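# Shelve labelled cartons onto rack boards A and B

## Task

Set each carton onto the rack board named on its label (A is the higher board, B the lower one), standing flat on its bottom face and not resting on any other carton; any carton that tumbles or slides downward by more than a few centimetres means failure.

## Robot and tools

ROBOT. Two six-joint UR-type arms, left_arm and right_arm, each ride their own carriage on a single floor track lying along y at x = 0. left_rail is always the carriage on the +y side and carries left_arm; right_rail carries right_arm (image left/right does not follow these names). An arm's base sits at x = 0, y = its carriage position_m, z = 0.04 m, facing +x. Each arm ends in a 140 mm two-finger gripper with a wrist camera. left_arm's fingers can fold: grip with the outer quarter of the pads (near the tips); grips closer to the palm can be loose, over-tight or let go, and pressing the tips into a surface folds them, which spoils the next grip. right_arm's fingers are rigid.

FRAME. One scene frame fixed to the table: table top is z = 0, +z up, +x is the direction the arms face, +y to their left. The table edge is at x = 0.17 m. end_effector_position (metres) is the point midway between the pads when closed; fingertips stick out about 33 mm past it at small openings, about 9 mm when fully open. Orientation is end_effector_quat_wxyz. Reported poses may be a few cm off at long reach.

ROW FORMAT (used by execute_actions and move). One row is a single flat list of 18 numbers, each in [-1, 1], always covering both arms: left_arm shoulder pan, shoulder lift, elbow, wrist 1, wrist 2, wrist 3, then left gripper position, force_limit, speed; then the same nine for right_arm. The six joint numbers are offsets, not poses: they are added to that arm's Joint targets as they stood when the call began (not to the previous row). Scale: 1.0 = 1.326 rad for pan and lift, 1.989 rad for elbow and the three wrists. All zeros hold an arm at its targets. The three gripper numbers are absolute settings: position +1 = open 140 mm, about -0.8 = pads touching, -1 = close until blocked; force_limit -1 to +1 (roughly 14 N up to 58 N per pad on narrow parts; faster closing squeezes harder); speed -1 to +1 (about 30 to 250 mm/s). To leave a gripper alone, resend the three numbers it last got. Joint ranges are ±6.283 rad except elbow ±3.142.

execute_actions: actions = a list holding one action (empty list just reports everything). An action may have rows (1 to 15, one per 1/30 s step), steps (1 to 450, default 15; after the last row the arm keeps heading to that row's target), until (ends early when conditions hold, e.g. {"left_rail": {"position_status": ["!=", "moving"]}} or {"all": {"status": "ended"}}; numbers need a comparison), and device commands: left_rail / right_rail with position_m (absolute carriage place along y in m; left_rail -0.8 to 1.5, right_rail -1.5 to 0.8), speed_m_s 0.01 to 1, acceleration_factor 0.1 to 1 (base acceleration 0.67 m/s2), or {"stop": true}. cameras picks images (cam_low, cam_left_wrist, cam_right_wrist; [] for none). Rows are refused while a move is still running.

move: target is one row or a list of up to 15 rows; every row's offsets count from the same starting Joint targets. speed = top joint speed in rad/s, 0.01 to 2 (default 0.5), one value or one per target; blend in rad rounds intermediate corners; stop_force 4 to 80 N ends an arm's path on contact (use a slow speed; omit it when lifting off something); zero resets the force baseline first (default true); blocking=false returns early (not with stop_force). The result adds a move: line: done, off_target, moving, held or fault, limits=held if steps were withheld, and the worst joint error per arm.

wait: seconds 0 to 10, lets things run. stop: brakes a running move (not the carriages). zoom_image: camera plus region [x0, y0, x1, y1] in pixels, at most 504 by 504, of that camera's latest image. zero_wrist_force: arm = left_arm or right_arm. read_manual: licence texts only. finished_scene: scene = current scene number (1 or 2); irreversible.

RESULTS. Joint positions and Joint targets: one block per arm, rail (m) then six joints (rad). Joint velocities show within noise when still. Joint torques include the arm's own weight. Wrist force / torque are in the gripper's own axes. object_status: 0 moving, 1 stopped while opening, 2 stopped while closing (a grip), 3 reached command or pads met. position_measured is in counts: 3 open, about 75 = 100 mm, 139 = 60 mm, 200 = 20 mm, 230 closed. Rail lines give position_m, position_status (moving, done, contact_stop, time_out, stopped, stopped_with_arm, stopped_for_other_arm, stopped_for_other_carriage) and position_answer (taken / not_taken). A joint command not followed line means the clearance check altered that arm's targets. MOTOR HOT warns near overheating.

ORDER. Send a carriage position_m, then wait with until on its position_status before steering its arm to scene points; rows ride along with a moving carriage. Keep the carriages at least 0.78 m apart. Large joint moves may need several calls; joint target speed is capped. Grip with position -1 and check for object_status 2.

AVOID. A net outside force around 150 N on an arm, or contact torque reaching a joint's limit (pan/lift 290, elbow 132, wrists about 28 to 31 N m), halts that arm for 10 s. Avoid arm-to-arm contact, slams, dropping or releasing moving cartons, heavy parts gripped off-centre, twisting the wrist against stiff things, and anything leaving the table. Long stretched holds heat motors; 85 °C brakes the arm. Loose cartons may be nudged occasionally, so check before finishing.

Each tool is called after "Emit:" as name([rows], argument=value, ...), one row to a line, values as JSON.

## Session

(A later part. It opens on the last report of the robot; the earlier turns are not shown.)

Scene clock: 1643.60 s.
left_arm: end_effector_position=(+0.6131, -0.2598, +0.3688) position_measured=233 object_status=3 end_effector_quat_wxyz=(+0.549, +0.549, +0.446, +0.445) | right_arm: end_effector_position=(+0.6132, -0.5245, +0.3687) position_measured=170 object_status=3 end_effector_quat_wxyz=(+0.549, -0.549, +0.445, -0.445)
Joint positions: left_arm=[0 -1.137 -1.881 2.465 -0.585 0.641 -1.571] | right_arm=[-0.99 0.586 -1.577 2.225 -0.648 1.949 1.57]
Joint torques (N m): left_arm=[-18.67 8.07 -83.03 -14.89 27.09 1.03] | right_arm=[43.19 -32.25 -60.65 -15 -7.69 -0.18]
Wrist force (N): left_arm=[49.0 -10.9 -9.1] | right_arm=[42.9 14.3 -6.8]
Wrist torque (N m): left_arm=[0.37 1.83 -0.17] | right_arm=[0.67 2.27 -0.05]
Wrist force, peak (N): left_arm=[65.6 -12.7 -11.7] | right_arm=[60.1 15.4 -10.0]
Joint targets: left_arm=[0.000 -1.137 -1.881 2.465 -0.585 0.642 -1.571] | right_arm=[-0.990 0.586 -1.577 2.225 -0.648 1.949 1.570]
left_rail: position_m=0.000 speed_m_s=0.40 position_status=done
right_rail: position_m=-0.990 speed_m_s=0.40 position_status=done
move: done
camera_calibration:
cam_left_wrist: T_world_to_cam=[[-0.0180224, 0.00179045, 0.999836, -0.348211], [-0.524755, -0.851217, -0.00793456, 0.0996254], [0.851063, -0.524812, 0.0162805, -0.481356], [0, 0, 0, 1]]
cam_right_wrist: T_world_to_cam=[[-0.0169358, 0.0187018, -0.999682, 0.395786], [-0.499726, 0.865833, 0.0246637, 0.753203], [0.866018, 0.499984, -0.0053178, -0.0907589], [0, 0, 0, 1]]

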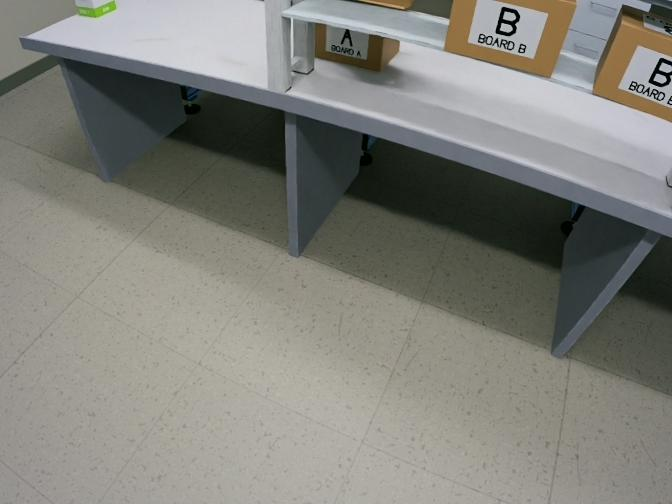

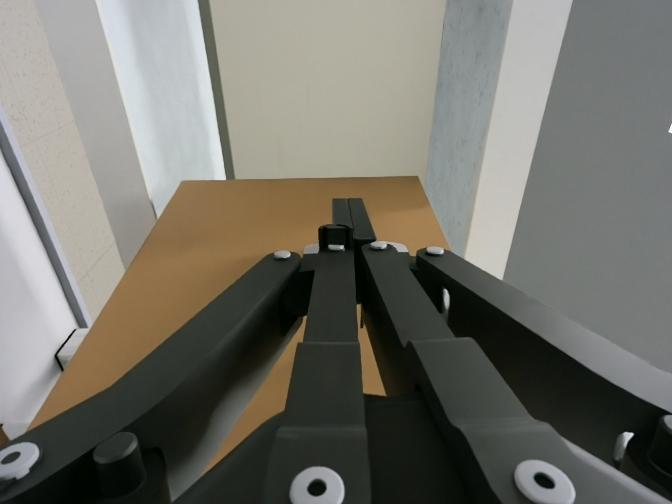

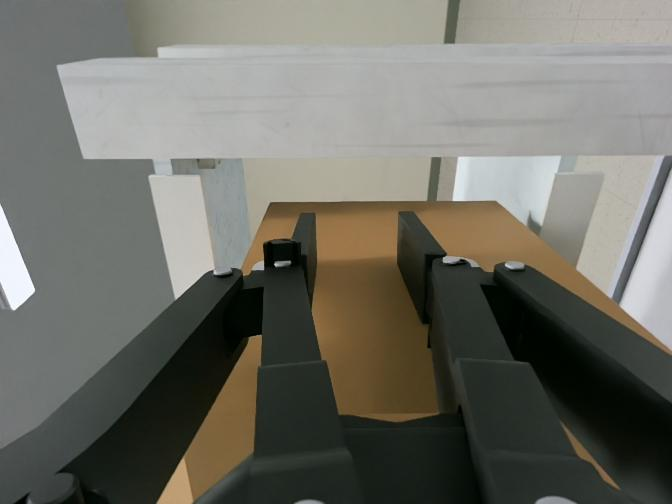

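Emit:
move([
  [0.1039,0.0197,-0.0082,-0.0049,0.0693,0,-1,0.5,0,0.0128,0.0537,-0.0372,0.0014,0.0085,0,-0.325,0.5,0],
  [0.1806,0.0581,-0.0253,-0.0134,0.1204,0,-1,0.5,0,0.0037,0.0885,-0.0632,0.0041,0.0025,0,-0.325,0.5,0],
  [0.2460,0.1185,-0.0554,-0.0236,0.1640,0,-1,0.5,0,-0.0265,0.1187,-0.0868,0.0076,-0.0177,0,-0.325,0.5,0],
  [0.2876,0.1607,-0.0789,-0.0282,0.1918,0,-1,0.5,0,-0.0471,0.1421,-0.1058,0.0111,-0.0314,0,-0.325,0.5,0],
], speed=0.07, blend=0.01, cameras=["cam_left_wrist","cam_right_wrist"])

Emit:
move([
  [0.0364,0.0401,-0.0242,-0.0025,0.0242,0,-1,0.5,0,-0.0189,0.0239,-0.0201,0.0041,-0.0126,0,-0.325,0.5,0],
  [0.0645,0.0734,-0.0458,-0.0032,0.0430,0,-1,0.5,0,-0.0341,0.0450,-0.0383,0.0083,-0.0227,0,-0.325,0.5,0],
], speed=0.05, blend=0.01, cameras=["cam_left_wrist","cam_right_wrist"])

Emit:
move(target=[0,0.0223,0.0107,-0.0256,0,0,-1,0.5,0,0,0.0179,0.0091,-0.0211,0,0,-0.325,0.5,0], speed=0.025, stop_force=9, cameras=["cam_left_wrist","cam_right_wrist"])

Emit:
move(target=[0,0.0110,0.0053,-0.0127,0,0,-1,0.5,0,0,0.0089,0.0045,-0.0105,0,0,-0.325,0.5,0], speed=0.02, stop_force=10, cameras=["cam_left_wrist","cam_right_wrist"])

Scene clock: 1694.80 s.
Wrist force, peak (N): left_arm=[55.5 -10.5 -10.5] | right_arm=[49.6 15.1 -7.8]
left_rail: position_m=0.000 speed_m_s=0.40 position_status=done
right_rail: position_m=-0.990 speed_m_s=0.40 position_status=done
move: done
camera_calibration:
cam_left_wrist: T_world_to_cam=[[-0.017891, 0.00180048, 0.999838, -0.346055], [-0.524875, -0.851143, -0.00785936, 0.204364], [0.850991, -0.524931, 0.0161729, -0.569289], [0, 0, 0, 1]]
cam_right_wrist: T_world_to_cam=[[-0.0169944, 0.0186565, -0.999682, 0.397185], [-0.499739, 0.865825, 0.0246539, 0.780911], [0.866009, 0.499999, -0.00539078, -0.224748], [0, 0, 0, 1]]
Images, in order: cam_left_wrist, cam_right_wrist.

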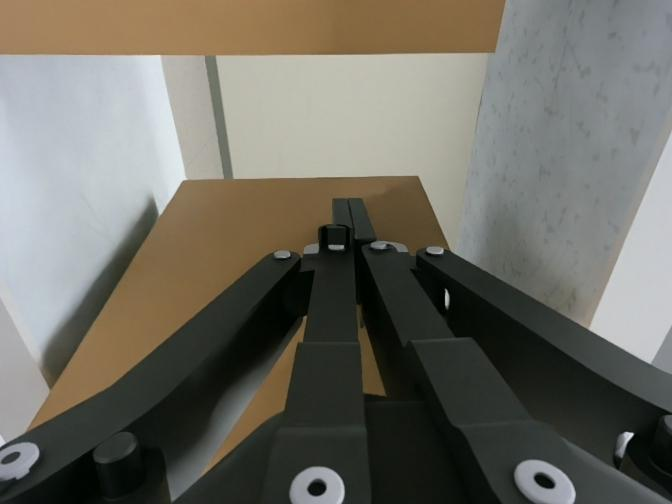

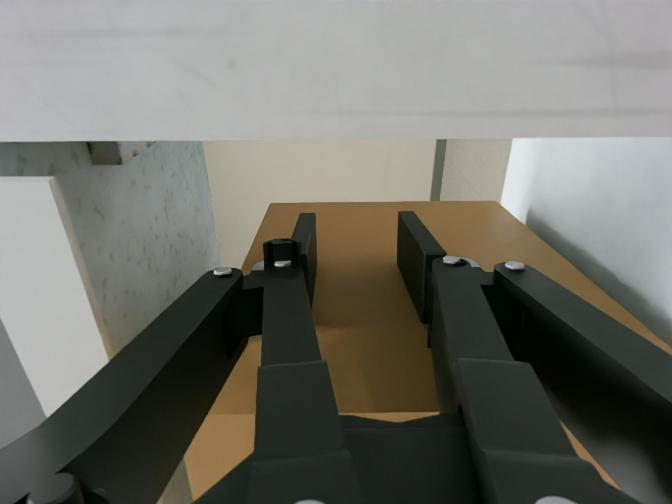

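Scene clock: 1697.10 s.
Wrist force, peak (N): left_arm=[52.7 -11.5 -9.6] | right_arm=[47.2 16.1 -7.5]
left_rail: position_m=0.000 speed_m_s=0.40 position_status=done
right_rail: position_m=-0.990 speed_m_s=0.40 position_status=done
move: done
camera_calibration:
cam_left_wrist: T_world_to_cam=[[-0.0179761, 0.00190378, 0.999837, -0.345011], [-0.524868, -0.851148, -0.00781595, 0.233651], [0.850994, -0.524923, 0.0162995, -0.617066], [0, 0, 0, 1]]
cam_right_wrist: T_world_to_cam=[[-0.0169924, 0.0186539, -0.999682, 0.398139], [-0.499675, 0.865862, 0.0246503, 0.808853], [0.866046, 0.499935, -0.00539217, -0.273232], [0, 0, 0, 1]]
Images, in order: cam_left_wrist, cam_right_wrist.

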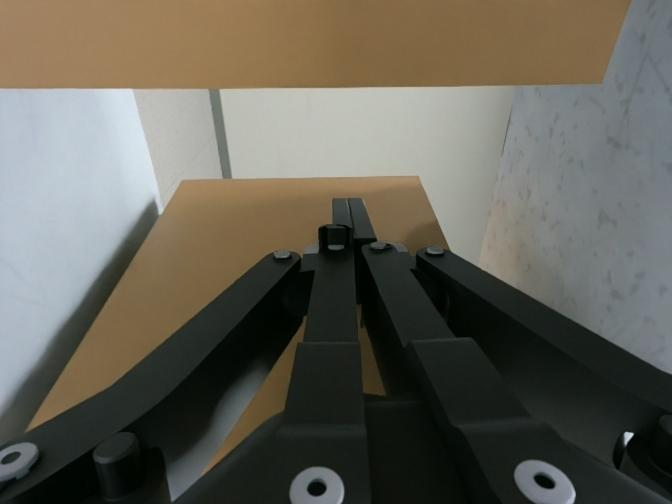

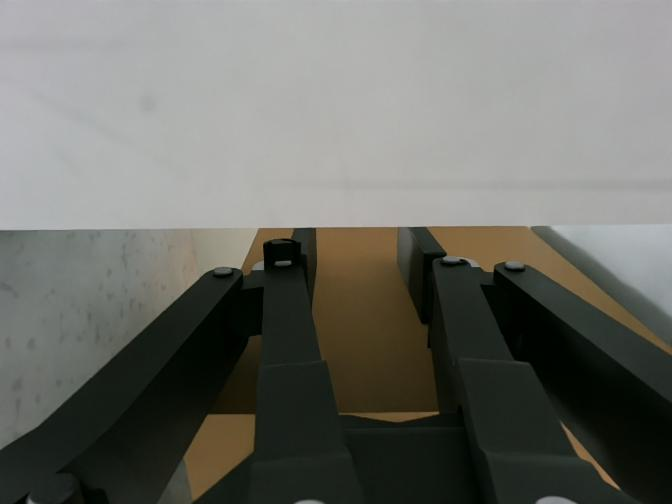

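Scene clock: 1699.97 s.
Wrist force, peak (N): left_arm=[52.6 1.2 -11.3] | right_arm=[50.1 3.6 -12.3]
left_rail: position_m=0.000 speed_m_s=0.40 position_status=done
right_rail: position_m=-0.990 speed_m_s=0.40 position_status=done
move: contact (left_arm, right_arm); left_arm: the wrist 1 is farthest, 0.013 rad from its target
camera_calibration:
cam_left_wrist: T_world_to_cam=[[-0.0181647, 0.00205293, 0.999833, -0.32801], [-0.524854, -0.851157, -0.00778776, 0.233547], [0.850998, -0.524908, 0.0165385, -0.617127], [0, 0, 0, 1]]
cam_right_wrist: T_world_to_cam=[[-0.0166948, 0.0188086, -0.999684, 0.380151], [-0.499656, 0.865873, 0.0246353, 0.809372], [0.866063, 0.49991, -0.00505772, -0.273678], [0, 0, 0, 1]]
Images, in order: cam_left_wrist, cam_right_wrist.

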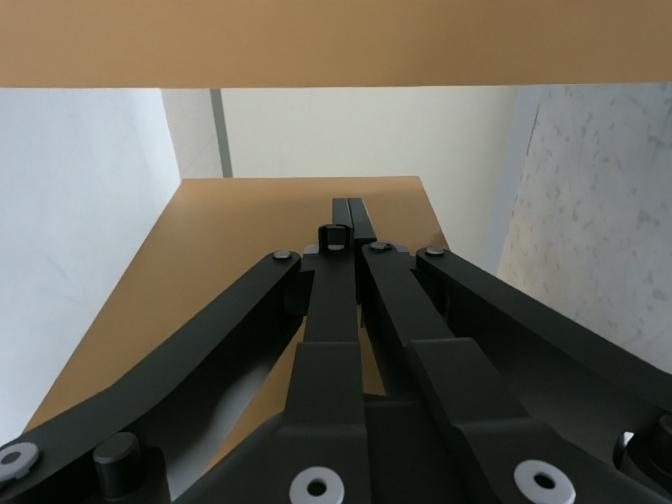

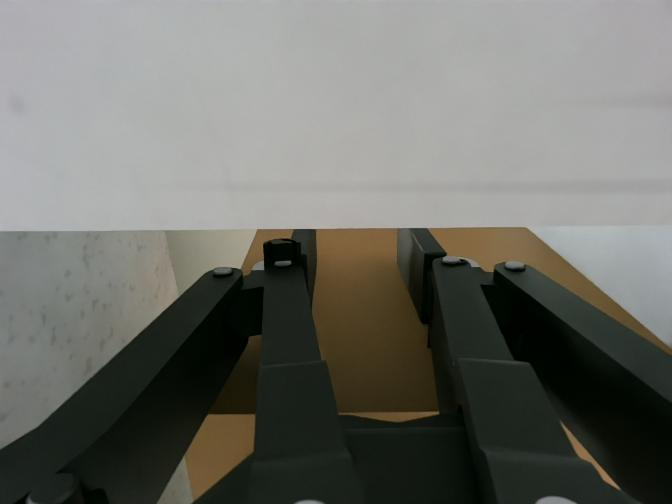

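Scene clock: 1701.40 s.
left_arm: end_effector_position=(+0.7993, -0.2172, +0.3516) position_measured=233 object_status=3 end_effector_quat_wxyz=(+0.549, +0.549, +0.446, +0.445) | right_arm: end_effector_position=(+0.7993, -0.4814, +0.3501) position_measured=170 object_status=3 end_effector_quat_wxyz=(+0.549, -0.549, +0.445, -0.446)
Joint positions: left_arm=[0 -0.67 -1.548 2.234 -0.686 1.108 -1.571] | right_arm=[-0.99 0.479 -1.31 1.953 -0.644 1.841 1.57]
Joint torques (N m): left_arm=[-32.24 -58.27 -68.4 -2.59 26.79 1.25] | right_arm=[28.84 -65.31 -49.82 -0.03 -26.76 -0.01]
Wrist force (N): left_arm=[53.0 1.3 -13.2] | right_arm=[50.1 -0.6 -13.3]
Wrist torque (N m): left_arm=[0.01 2.03 -0.31] | right_arm=[1.38 2.32 0.18]
Wrist force, peak (N): left_arm=[53.8 8.2 -15.7] | right_arm=[51.2 -5.9 -15.6]
Joint targets: left_arm=[0.000 -0.670 -1.548 2.234 -0.686 1.108 -1.571] | right_arm=[-0.990 0.479 -1.310 1.953 -0.644 1.841 1.570]
left_rail: position_m=0.000 speed_m_s=0.40 position_status=done
right_rail: position_m=-0.990 speed_m_s=0.40 position_status=done
move: contact (left_arm, right_arm); left_arm: the wrist 1 is farthest, 0.024 rad from its target; right_arm: the wrist 1 is farthest, 0.019 rad from its target
camera_calibration:
cam_left_wrist: T_world_to_cam=[[-0.0185402, 0.0023503, 0.999825, -0.327201], [-0.524851, -0.851159, -0.00773171, 0.233511], [0.850992, -0.524903, 0.0170142, -0.617362], [0, 0, 0, 1]]
cam_right_wrist: T_world_to_cam=[[-0.0163843, 0.0189697, -0.999686, 0.379252], [-0.499664, 0.865869, 0.0246196, 0.809402], [0.866064, 0.49991, -0.00470825, -0.273857], [0, 0, 0, 1]]
Images, in order: cam_left_wrist, cam_right_wrist.

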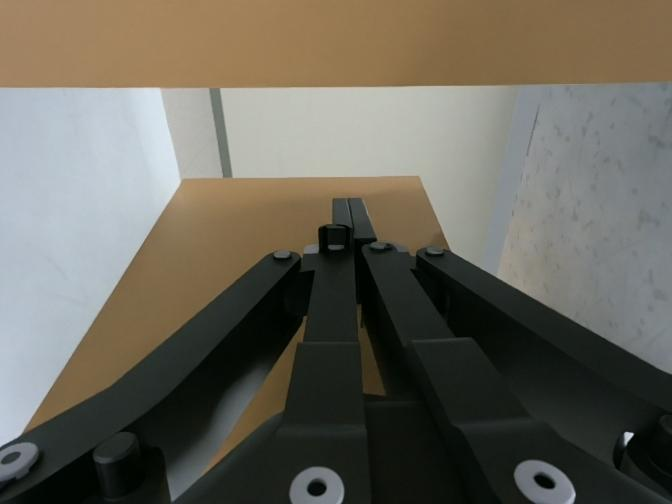

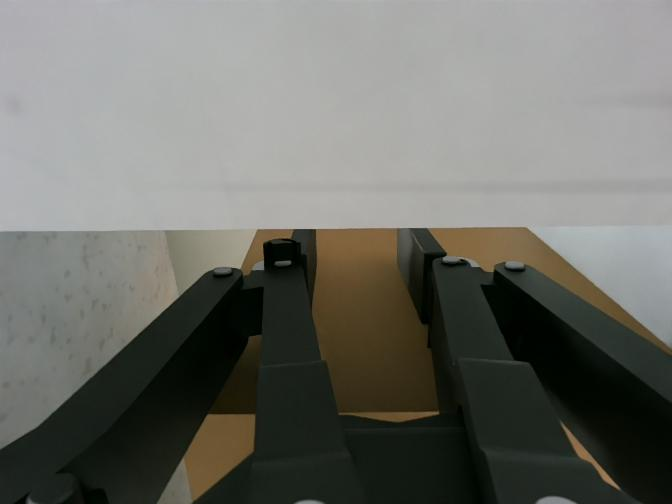

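Emit:
move([
  [0.0224,-0.0054,0.0043,-0.0007,0.0149,0,-1,0.5,0,-0.0202,-0.0141,0.0117,-0.0018,-0.0135,0,-0.325,0.5,0],
  [-0.0815,-0.1216,0.0752,0.0059,-0.0544,0,-1,0.5,0,0.0331,-0.0834,0.0702,-0.0141,0.0220,0,-0.325,0.5,0],
  [-0.2499,-0.2704,0.1432,0.0371,-0.1666,0,-1,0.5,0,0.1050,-0.1510,0.1217,-0.0206,0.0700,0,-0.325,0.5,0],
], speed=[0.03,0.1,0.2], cameras=["cam_left_wrist","cam_right_wrist"])

Emit:
move([
  [-0.3595,-0.0990,-0.1560,0.2220,-0.2397,0,-1,0.5,0,-0.1052,-0.3557,-0.0084,0.2455,-0.0702,0,-0.325,0.5,0],
  [-0.3595,-0.0990,-0.1560,0.2220,-0.2397,0,-1,0.5,0,-0.1052,-0.3557,-0.0084,0.5965,-0.0702,0,-0.325,0.5,0],
], speed=0.3, blend=0.03)

Scene clock: 1730.73 s.
Wrist force, peak (N): left_arm=[53.4 2.0 -13.2] | right_arm=[50.5 -0.7 -13.0]
left_rail: position_m=0.000 speed_m_s=0.40 position_status=done
right_rail: position_m=-0.990 speed_m_s=0.40 position_status=done
move: done
camera_calibration:
cam_left_wrist: T_world_to_cam=[[-0.0183822, 0.00241915, 0.999828, -0.330126], [-0.524854, -0.851158, -0.00759019, 0.15545], [0.850994, -0.524903, 0.0169159, -0.459014], [0, 0, 0, 1]]
cam_right_wrist: T_world_to_cam=[[-0.0171281, 0.0185718, -0.999681, 0.377515], [-0.499639, 0.865883, 0.0246468, 0.737263], [0.866064, 0.499902, -0.0055517, -0.112199], [0, 0, 0, 1]]
Images, in order: cam_left_wrist, cam_right_wrist.

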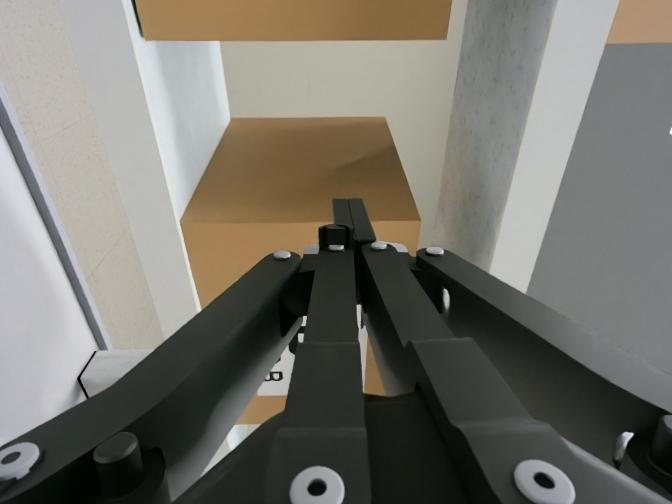

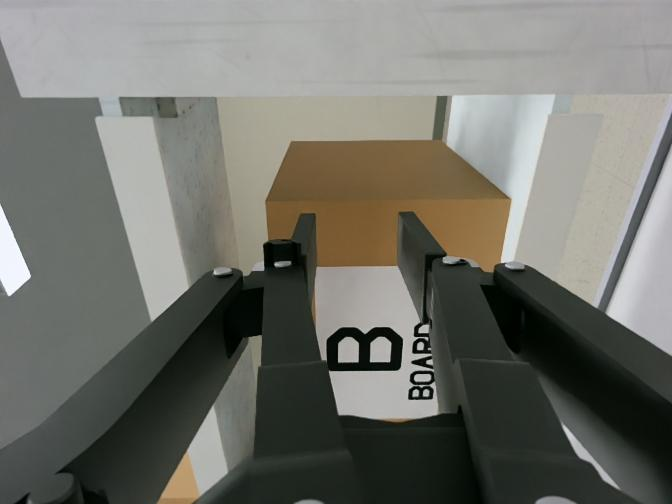

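Scene clock: 1735.23 s.
left_arm: end_effector_position=(+0.5334, -0.3404, +0.5511) position_measured=233 object_status=3 end_effector_quat_wxyz=(+0.549, +0.549, +0.446, +0.445) | right_arm: end_effector_position=(+0.3970, -0.6903, +0.3679) position_measured=170 object_status=3 end_effector_quat_wxyz=(-0.295, +0.738, -0.515, +0.322)
Joint positions: left_arm=[0 -1.478 -2.037 2.208 -0.171 0.3 -1.571] | right_arm=[-0.99 0.478 -1.981 2.178 0.501 1.841 1.57]
Joint torques (N m): left_arm=[-12.84 -24.91 -56.88 1 -1.86 1.01] | right_arm=[-8.41 -10.48 -35.53 4.46 -0.7 0.02]
Wrist force (N): left_arm=[-0.1 0.0 -0.3] | right_arm=[1.5 7.4 -0.8]
Wrist torque (N m): left_arm=[0.05 0.13 -0.31] | right_arm=[1.24 -0.44 -0.20]
Wrist force, peak (N): left_arm=[2.0 -1.6 -0.8] | right_arm=[0.8 9.7 0.2]
Joint targets: left_arm=[0.000 -1.478 -2.037 2.208 -0.171 0.300 -1.571] | right_arm=[-0.990 0.478 -1.981 2.178 0.501 1.841 1.570]
left_rail: position_m=0.000 speed_m_s=0.40 position_status=done
right_rail: position_m=-0.990 speed_m_s=0.40 position_status=done
move: done
camera_calibration:
cam_left_wrist: T_world_to_cam=[[-0.0181742, 0.00249699, 0.999832, -0.531417], [-0.524797, -0.851195, -0.00741359, -0.00963352], [0.851033, -0.524844, 0.0167802, -0.459053], [0, 0, 0, 1]]
cam_right_wrist: T_world_to_cam=[[-0.585893, -0.276415, -0.76179, 0.329042], [-0.476368, 0.877945, 0.0478126, 0.779295], [0.655594, 0.390905, -0.646057, 0.423325], [0, 0, 0, 1]]

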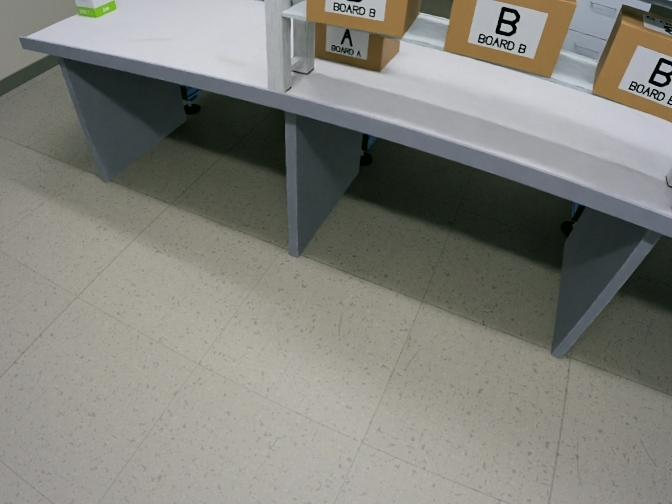

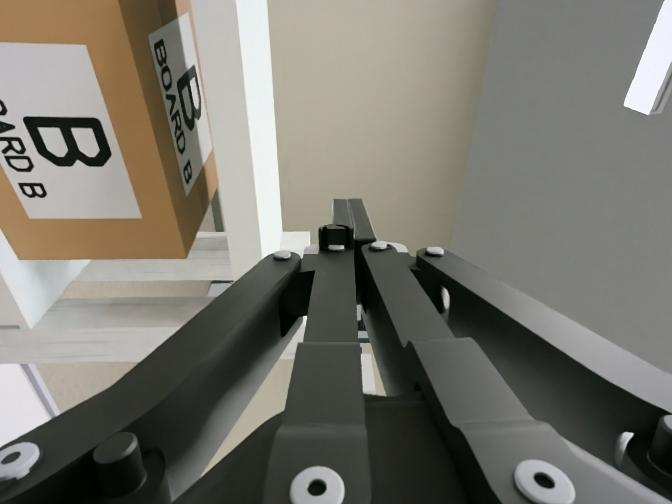

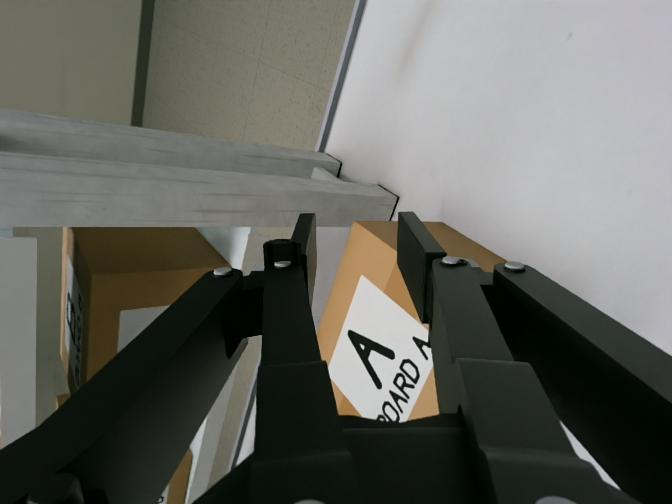

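Emit:
move(target=[-0.1600,-0.0522,0.1071,-0.0723,-0.1067,0,-1,0.5,0,-0.0605,-0.0944,0.1222,-0.4102,-0.0403,0,-0.325,0.5,0], speed=0.5, cameras=[])

Emit:
move([
  [0,0.1941,0.1135,-0.2429,0,0,-1,0.5,0,0,0.1941,0.1135,-0.2429,0,0,-0.325,0.5,0],
  [0,0.3760,0.1498,-0.4005,0,0,-1,0.5,0,0,0.3760,0.1498,-0.4005,0,0,-0.325,0.5,0],
  [0,0.6266,0.1675,-0.5853,0,0,-1,0.5,0,0,0.6266,0.1675,-0.5853,0,0,-0.325,0.5,0],
], speed=0.2, blend=0.03, stop_force=25, cameras=["cam_left_wrist","cam_right_wrist"])

Emit:
move(target=[0.0179,0.0232,-0.0544,0.0390,0.0120,0,-1,0.5,0,0.1364,0.0209,-0.0498,0.0358,0.0909,0,-0.325,0.5,0], speed=0.05, stop_force=18, cameras=["cam_left_wrist","cam_right_wrist"])

Scene clock: 1766.87 s.
Wrist force, peak (N): left_arm=[0.7 -0.4 -0.2] | right_arm=[2.0 10.4 -4.3]
left_rail: position_m=0.000 speed_m_s=0.40 position_status=done
right_rail: position_m=-0.990 speed_m_s=0.40 position_status=done
move: done

Scene clock: 1773.70 s.
Wrist force, peak (N): left_arm=[0.5 1.0 0.0] | right_arm=[1.1 8.7 -0.2]
left_rail: position_m=0.000 speed_m_s=0.40 position_status=done
right_rail: position_m=-0.990 speed_m_s=0.40 position_status=done
move: done
camera_calibration:
cam_left_wrist: T_world_to_cam=[[-0.0180581, 0.00262537, 0.999833, -0.0995218], [-0.524742, -0.851231, -0.00724226, -0.0243354], [0.85107, -0.524785, 0.0167493, -0.394654], [0, 0, 0, 1]]
cam_right_wrist: T_world_to_cam=[[-0.0170858, 0.0186071, -0.999681, 0.145551], [-0.499704, 0.865845, 0.0246566, 0.817609], [0.866028, 0.499966, -0.00549561, 0.0972837], [0, 0, 0, 1]]
Images, in order: cam_left_wrist, cam_right_wrist.

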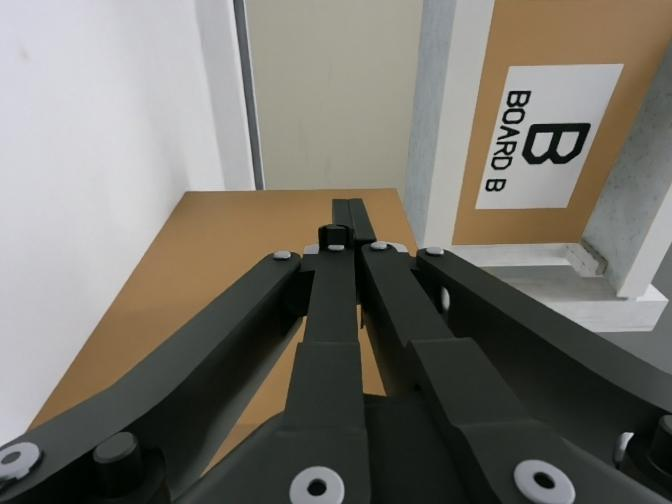

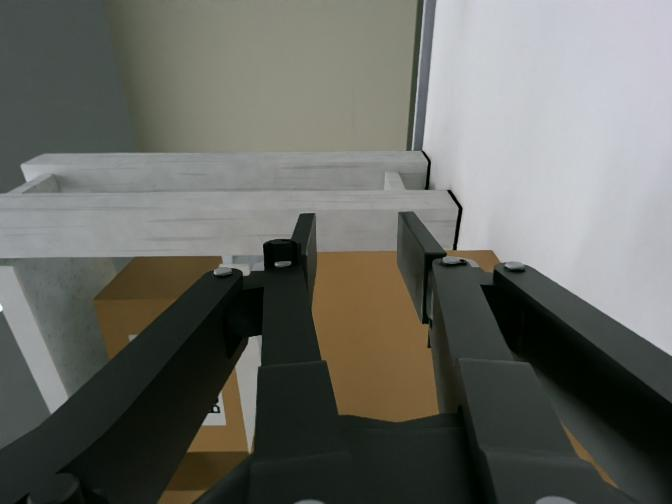

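Scene clock: 1777.50 s.
left_arm: end_effector_position=(+0.4784, -0.3615, +0.1178) position_measured=233 object_status=3 end_effector_quat_wxyz=(+0.549, +0.549, +0.446, +0.445) | right_arm: end_effector_position=(+0.4798, -0.6319, +0.1178) position_measured=170 object_status=3 end_effector_quat_wxyz=(+0.549, -0.549, +0.445, -0.446)
Joint positions: left_arm=[0 -1.673 -1.254 2.677 -1.424 0.105 -1.571] | right_arm=[-0.99 0.53 -1.256 2.682 -1.427 1.893 1.57]
Joint torques (N m): left_arm=[-20.63 -59.15 -6.61 -4.86 1.72 1.9] | right_arm=[-7.07 -49.43 -5.1 -6.56 -9.74 -0.03]
Wrist force (N): left_arm=[14.7 7.7 -3.4] | right_arm=[16.4 3.2 -5.2]
Wrist torque (N m): left_arm=[-0.12 0.63 -0.39] | right_arm=[1.34 -0.09 -0.06]
Wrist force, peak (N): left_arm=[21.2 8.3 -11.7] | right_arm=[23.3 4.6 -8.8]
Joint targets: left_arm=[0.000 -1.673 -1.254 2.677 -1.424 0.105 -1.571] | right_arm=[-0.990 0.530 -1.256 2.682 -1.427 1.893 1.570]
left_rail: position_m=0.000 speed_m_s=0.40 position_status=done
right_rail: position_m=-0.990 speed_m_s=0.40 position_status=done
move: contact (left_arm, right_arm); left_arm: the elbow is farthest, 0.031 rad from its target; right_arm: the shoulder pan is farthest, 0.049 rad from its target
camera_calibration:
cam_left_wrist: T_world_to_cam=[[-0.0180813, 0.00249998, 0.999833, -0.0991846], [-0.524805, -0.851191, -0.00736242, -0.0596044], [0.85103, -0.524851, 0.0167026, -0.416078], [0, 0, 0, 1]]
cam_right_wrist: T_world_to_cam=[[-0.0170633, 0.018618, -0.999681, 0.14466], [-0.499582, 0.865916, 0.024654, 0.785766], [0.866098, 0.499844, -0.00547416, 0.0770367], [0, 0, 0, 1]]
Images, in order: cam_left_wrist, cam_right_wrist.

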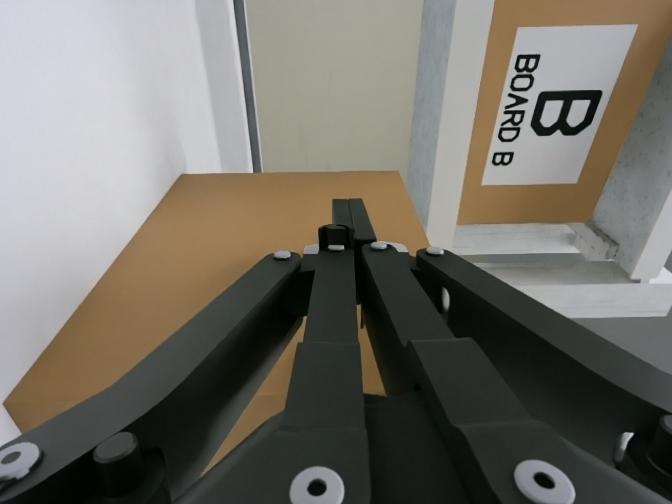

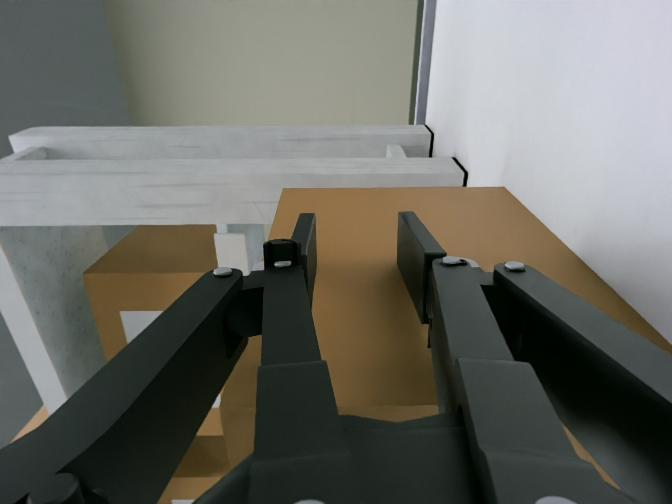

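Emit:
move([
  [0.0023,0.0009,-0.0025,0.0024,0.0016,0,-1,0.5,0,0.0072,0.0009,-0.0018,0.0017,0.0048,0,-0.325,0.5,0],
  [0.0023,-0.1120,-0.0077,0.0828,0.0016,0,-1,0.5,0,0.0072,-0.1134,-0.0071,0.0832,0.0048,0,-0.325,0.5,0],
], speed=[0.02,0.05], cameras=["cam_left_wrist","cam_right_wrist"])

Scene clock: 1848.30 s.
left_arm: end_effector_position=(+0.4790, -0.3638, +0.1608) position_measured=233 object_status=3 end_effector_quat_wxyz=(+0.549, +0.549, +0.445, +0.445) | right_arm: end_effector_position=(+0.4788, -0.6294, +0.1603) position_measured=170 object_status=3 end_effector_quat_wxyz=(+0.549, -0.550, +0.445, -0.445)
Joint positions: left_arm=[0 -1.67 -1.402 2.662 -1.259 0.108 -1.571] | right_arm=[-0.99 0.54 -1.406 2.668 -1.261 1.902 1.57]
Joint torques (N m): left_arm=[-36 -58.73 -59.09 -1.34 22.25 2] | right_arm=[32.82 -46.98 -38.59 -3.21 -12.4 -0.13]
Wrist force (N): left_arm=[41.8 -11.4 -7.8] | right_arm=[43.2 16.1 -7.8]
Wrist torque (N m): left_arm=[0.36 1.61 -0.17] | right_arm=[0.85 0.62 0.07]
Wrist force, peak (N): left_arm=[51.5 -12.3 -9.6] | right_arm=[53.4 16.5 -10.4]
Joint targets: left_arm=[0.000 -1.670 -1.403 2.662 -1.259 0.108 -1.571] | right_arm=[-0.990 0.540 -1.406 2.668 -1.261 1.902 1.570]
left_rail: position_m=0.000 speed_m_s=0.40 position_status=done
right_rail: position_m=-0.990 speed_m_s=0.40 position_status=done
move: done
camera_calibration:
cam_left_wrist: T_world_to_cam=[[-0.0181665, 0.0016591, 0.999834, -0.142452], [-0.524954, -0.851092, -0.00812586, -0.0607317], [0.850937, -0.525014, 0.0163323, -0.418491], [0, 0, 0, 1]]
cam_right_wrist: T_world_to_cam=[[-0.0179081, 0.0181118, -0.999676, 0.187246], [-0.499542, 0.865939, 0.0246376, 0.781997], [0.866105, 0.499821, -0.00645972, 0.0770413], [0, 0, 0, 1]]
Images, in order: cam_left_wrist, cam_right_wrist.

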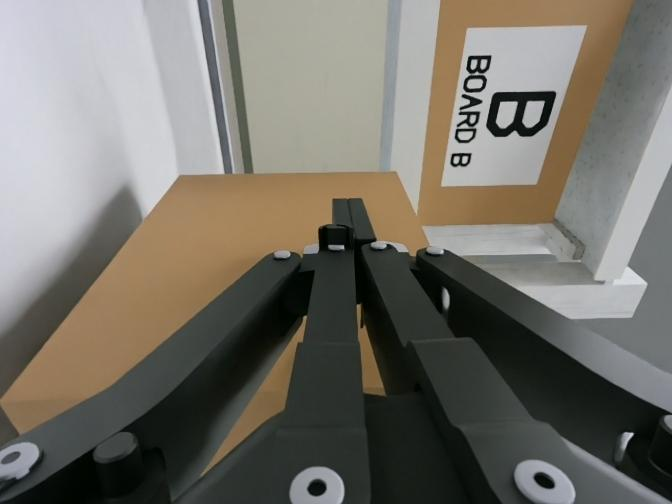

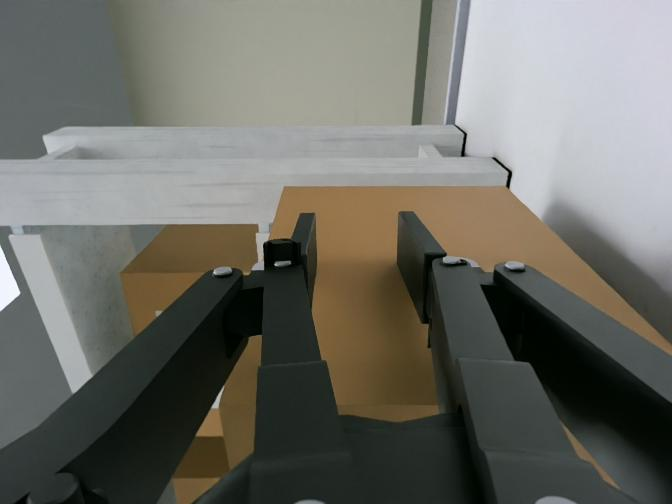

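Emit:
move([
  [0,-0.1085,-0.0113,0.0836,0,0,-1,0.5,0,0,-0.1098,-0.0114,0.0846,0,0,-0.325,0.5,0],
  [0.0247,-0.2058,-0.0339,0.1711,0.0164,0,-1,0.5,0,-0.0127,-0.2080,-0.0343,0.1729,-0.0085,0,-0.325,0.5,0],
  [0.0510,-0.2817,-0.0619,0.2497,0.0340,0,-1,0.5,0,-0.0259,-0.2842,-0.0625,0.2520,-0.0173,0,-0.325,0.5,0],
  [0.0769,-0.3387,-0.0938,0.3196,0.0513,0,-1,0.5,0,-0.0384,-0.3413,-0.0946,0.3222,-0.0256,0,-0.325,0.5,0],
], speed=0.09, blend=0.01, cameras=["cam_left_wrist"])

Emit:
move([
  [0.0268,-0.0649,-0.0259,0.0692,0.0179,0,-1,0.5,0,0.0209,-0.0174,-0.0449,0.0564,0.0139,0,-0.325,0.5,0],
  [0.0559,-0.1207,-0.0635,0.1440,0.0372,0,-1,0.5,0,0.0394,-0.0301,-0.0981,0.1181,0.0263,0,-0.325,0.5,0],
  [0.1010,-0.1521,-0.1078,0.2092,0.0673,0,-1,0.5,0,0.0504,-0.0265,-0.1555,0.1731,0.0336,0,-0.325,0.5,0],
  [0.1485,-0.1678,-0.1561,0.2680,0.0990,0,-1,0.5,0,0.0600,-0.0136,-0.2153,0.2244,0.0400,0,-0.325,0.5,0],
  [0.1982,-0.1704,-0.2098,0.3234,0.1321,0,-1,0.5,0,0.0686,0.0064,-0.2795,0.2752,0.0458,0,-0.325,0.5,0],
], speed=0.09, blend=0.01, cameras=["cam_left_wrist","cam_right_wrist","cam_low"])

Scene clock: 1875.60 s.
Wrist force, peak (N): left_arm=[52.0 -12.2 -9.6] | right_arm=[53.8 17.0 -10.5]
left_rail: position_m=0.000 speed_m_s=0.40 position_status=done
right_rail: position_m=-0.990 speed_m_s=0.40 position_status=done
move: done
camera_calibration:
cam_left_wrist: T_world_to_cam=[[-0.0181286, 0.00165056, 0.999834, -0.33676], [-0.524998, -0.851065, -0.00811411, -0.0438486], [0.85091, -0.525058, 0.0162952, -0.44649], [0, 0, 0, 1]]
Images, in order: cam_left_wrist.

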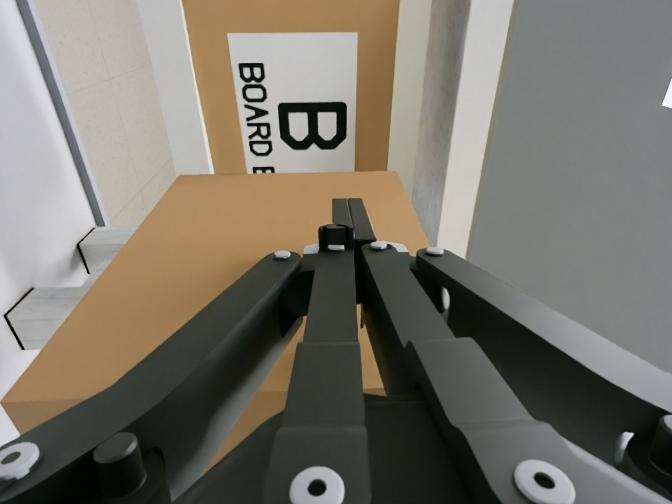

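Scene clock: 1883.40 s.
left_arm: end_effector_position=(+0.5732, -0.2890, +0.6475) position_measured=233 object_status=3 end_effector_quat_wxyz=(+0.549, +0.549, +0.446, +0.445) | right_arm: end_effector_position=(+0.5733, -0.5543, +0.6470) position_measured=170 object_status=3 end_effector_quat_wxyz=(+0.549, -0.550, +0.445, -0.445)
Joint positions: left_arm=[0 -1.305 -2.077 2.058 0.02 0.473 -1.571] | right_arm=[-0.99 0.58 -1.85 1.924 -0.073 1.942 1.57]
Joint torques (N m): left_arm=[-12.31 -10.28 -75.23 -2.83 23.98 1.99] | right_arm=[37.35 -8.19 -60.52 -3.32 -6.65 0.22]
Wrist force (N): left_arm=[43.3 -11.9 -8.3] | right_arm=[44.8 16.6 -8.3]
Wrist torque (N m): left_arm=[0.37 1.66 -0.18] | right_arm=[0.86 0.57 -0.03]
Wrist force, peak (N): left_arm=[53.3 -12.0 -10.1] | right_arm=[55.3 16.7 -10.3]
Joint targets: left_arm=[0.000 -1.305 -2.077 2.058 0.020 0.473 -1.571] | right_arm=[-0.990 0.580 -1.850 1.924 -0.073 1.943 1.570]
left_rail: position_m=0.000 speed_m_s=0.40 position_status=done
right_rail: position_m=-0.990 speed_m_s=0.40 position_status=done
move: done
camera_calibration:
cam_left_wrist: T_world_to_cam=[[-0.0180266, 0.00164778, 0.999836, -0.627575], [-0.52494, -0.851101, -0.00806181, 0.0562744], [0.850948, -0.525, 0.0162075, -0.467212], [0, 0, 0, 1]]
cam_right_wrist: T_world_to_cam=[[-0.0179545, 0.018035, -0.999676, 0.67408], [-0.499453, 0.865992, 0.0245935, 0.752169], [0.866155, 0.499733, -0.0065408, -0.0392361], [0, 0, 0, 1]]

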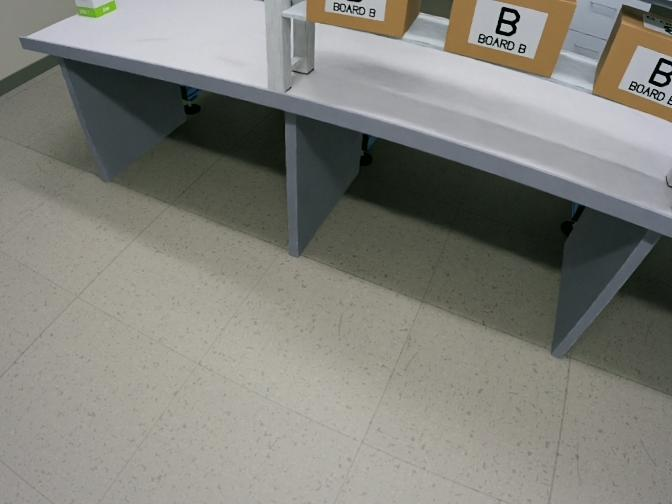

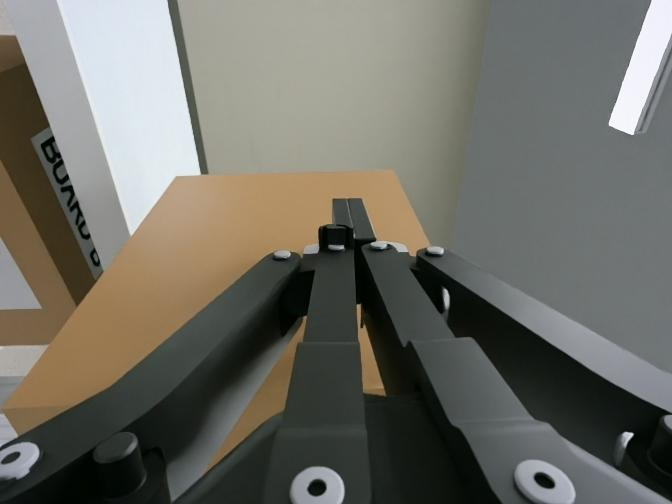

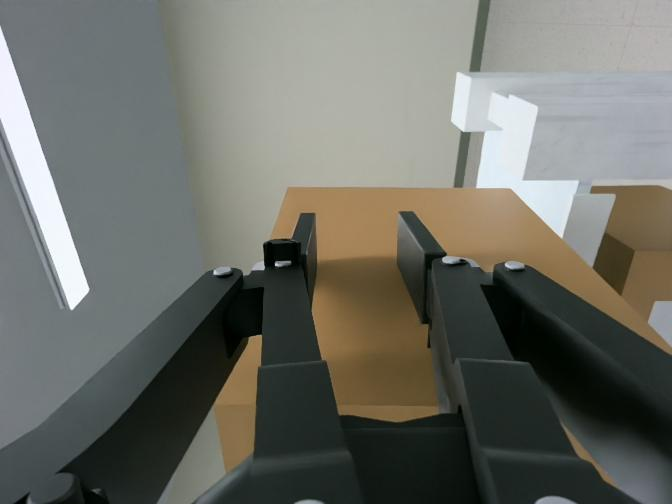

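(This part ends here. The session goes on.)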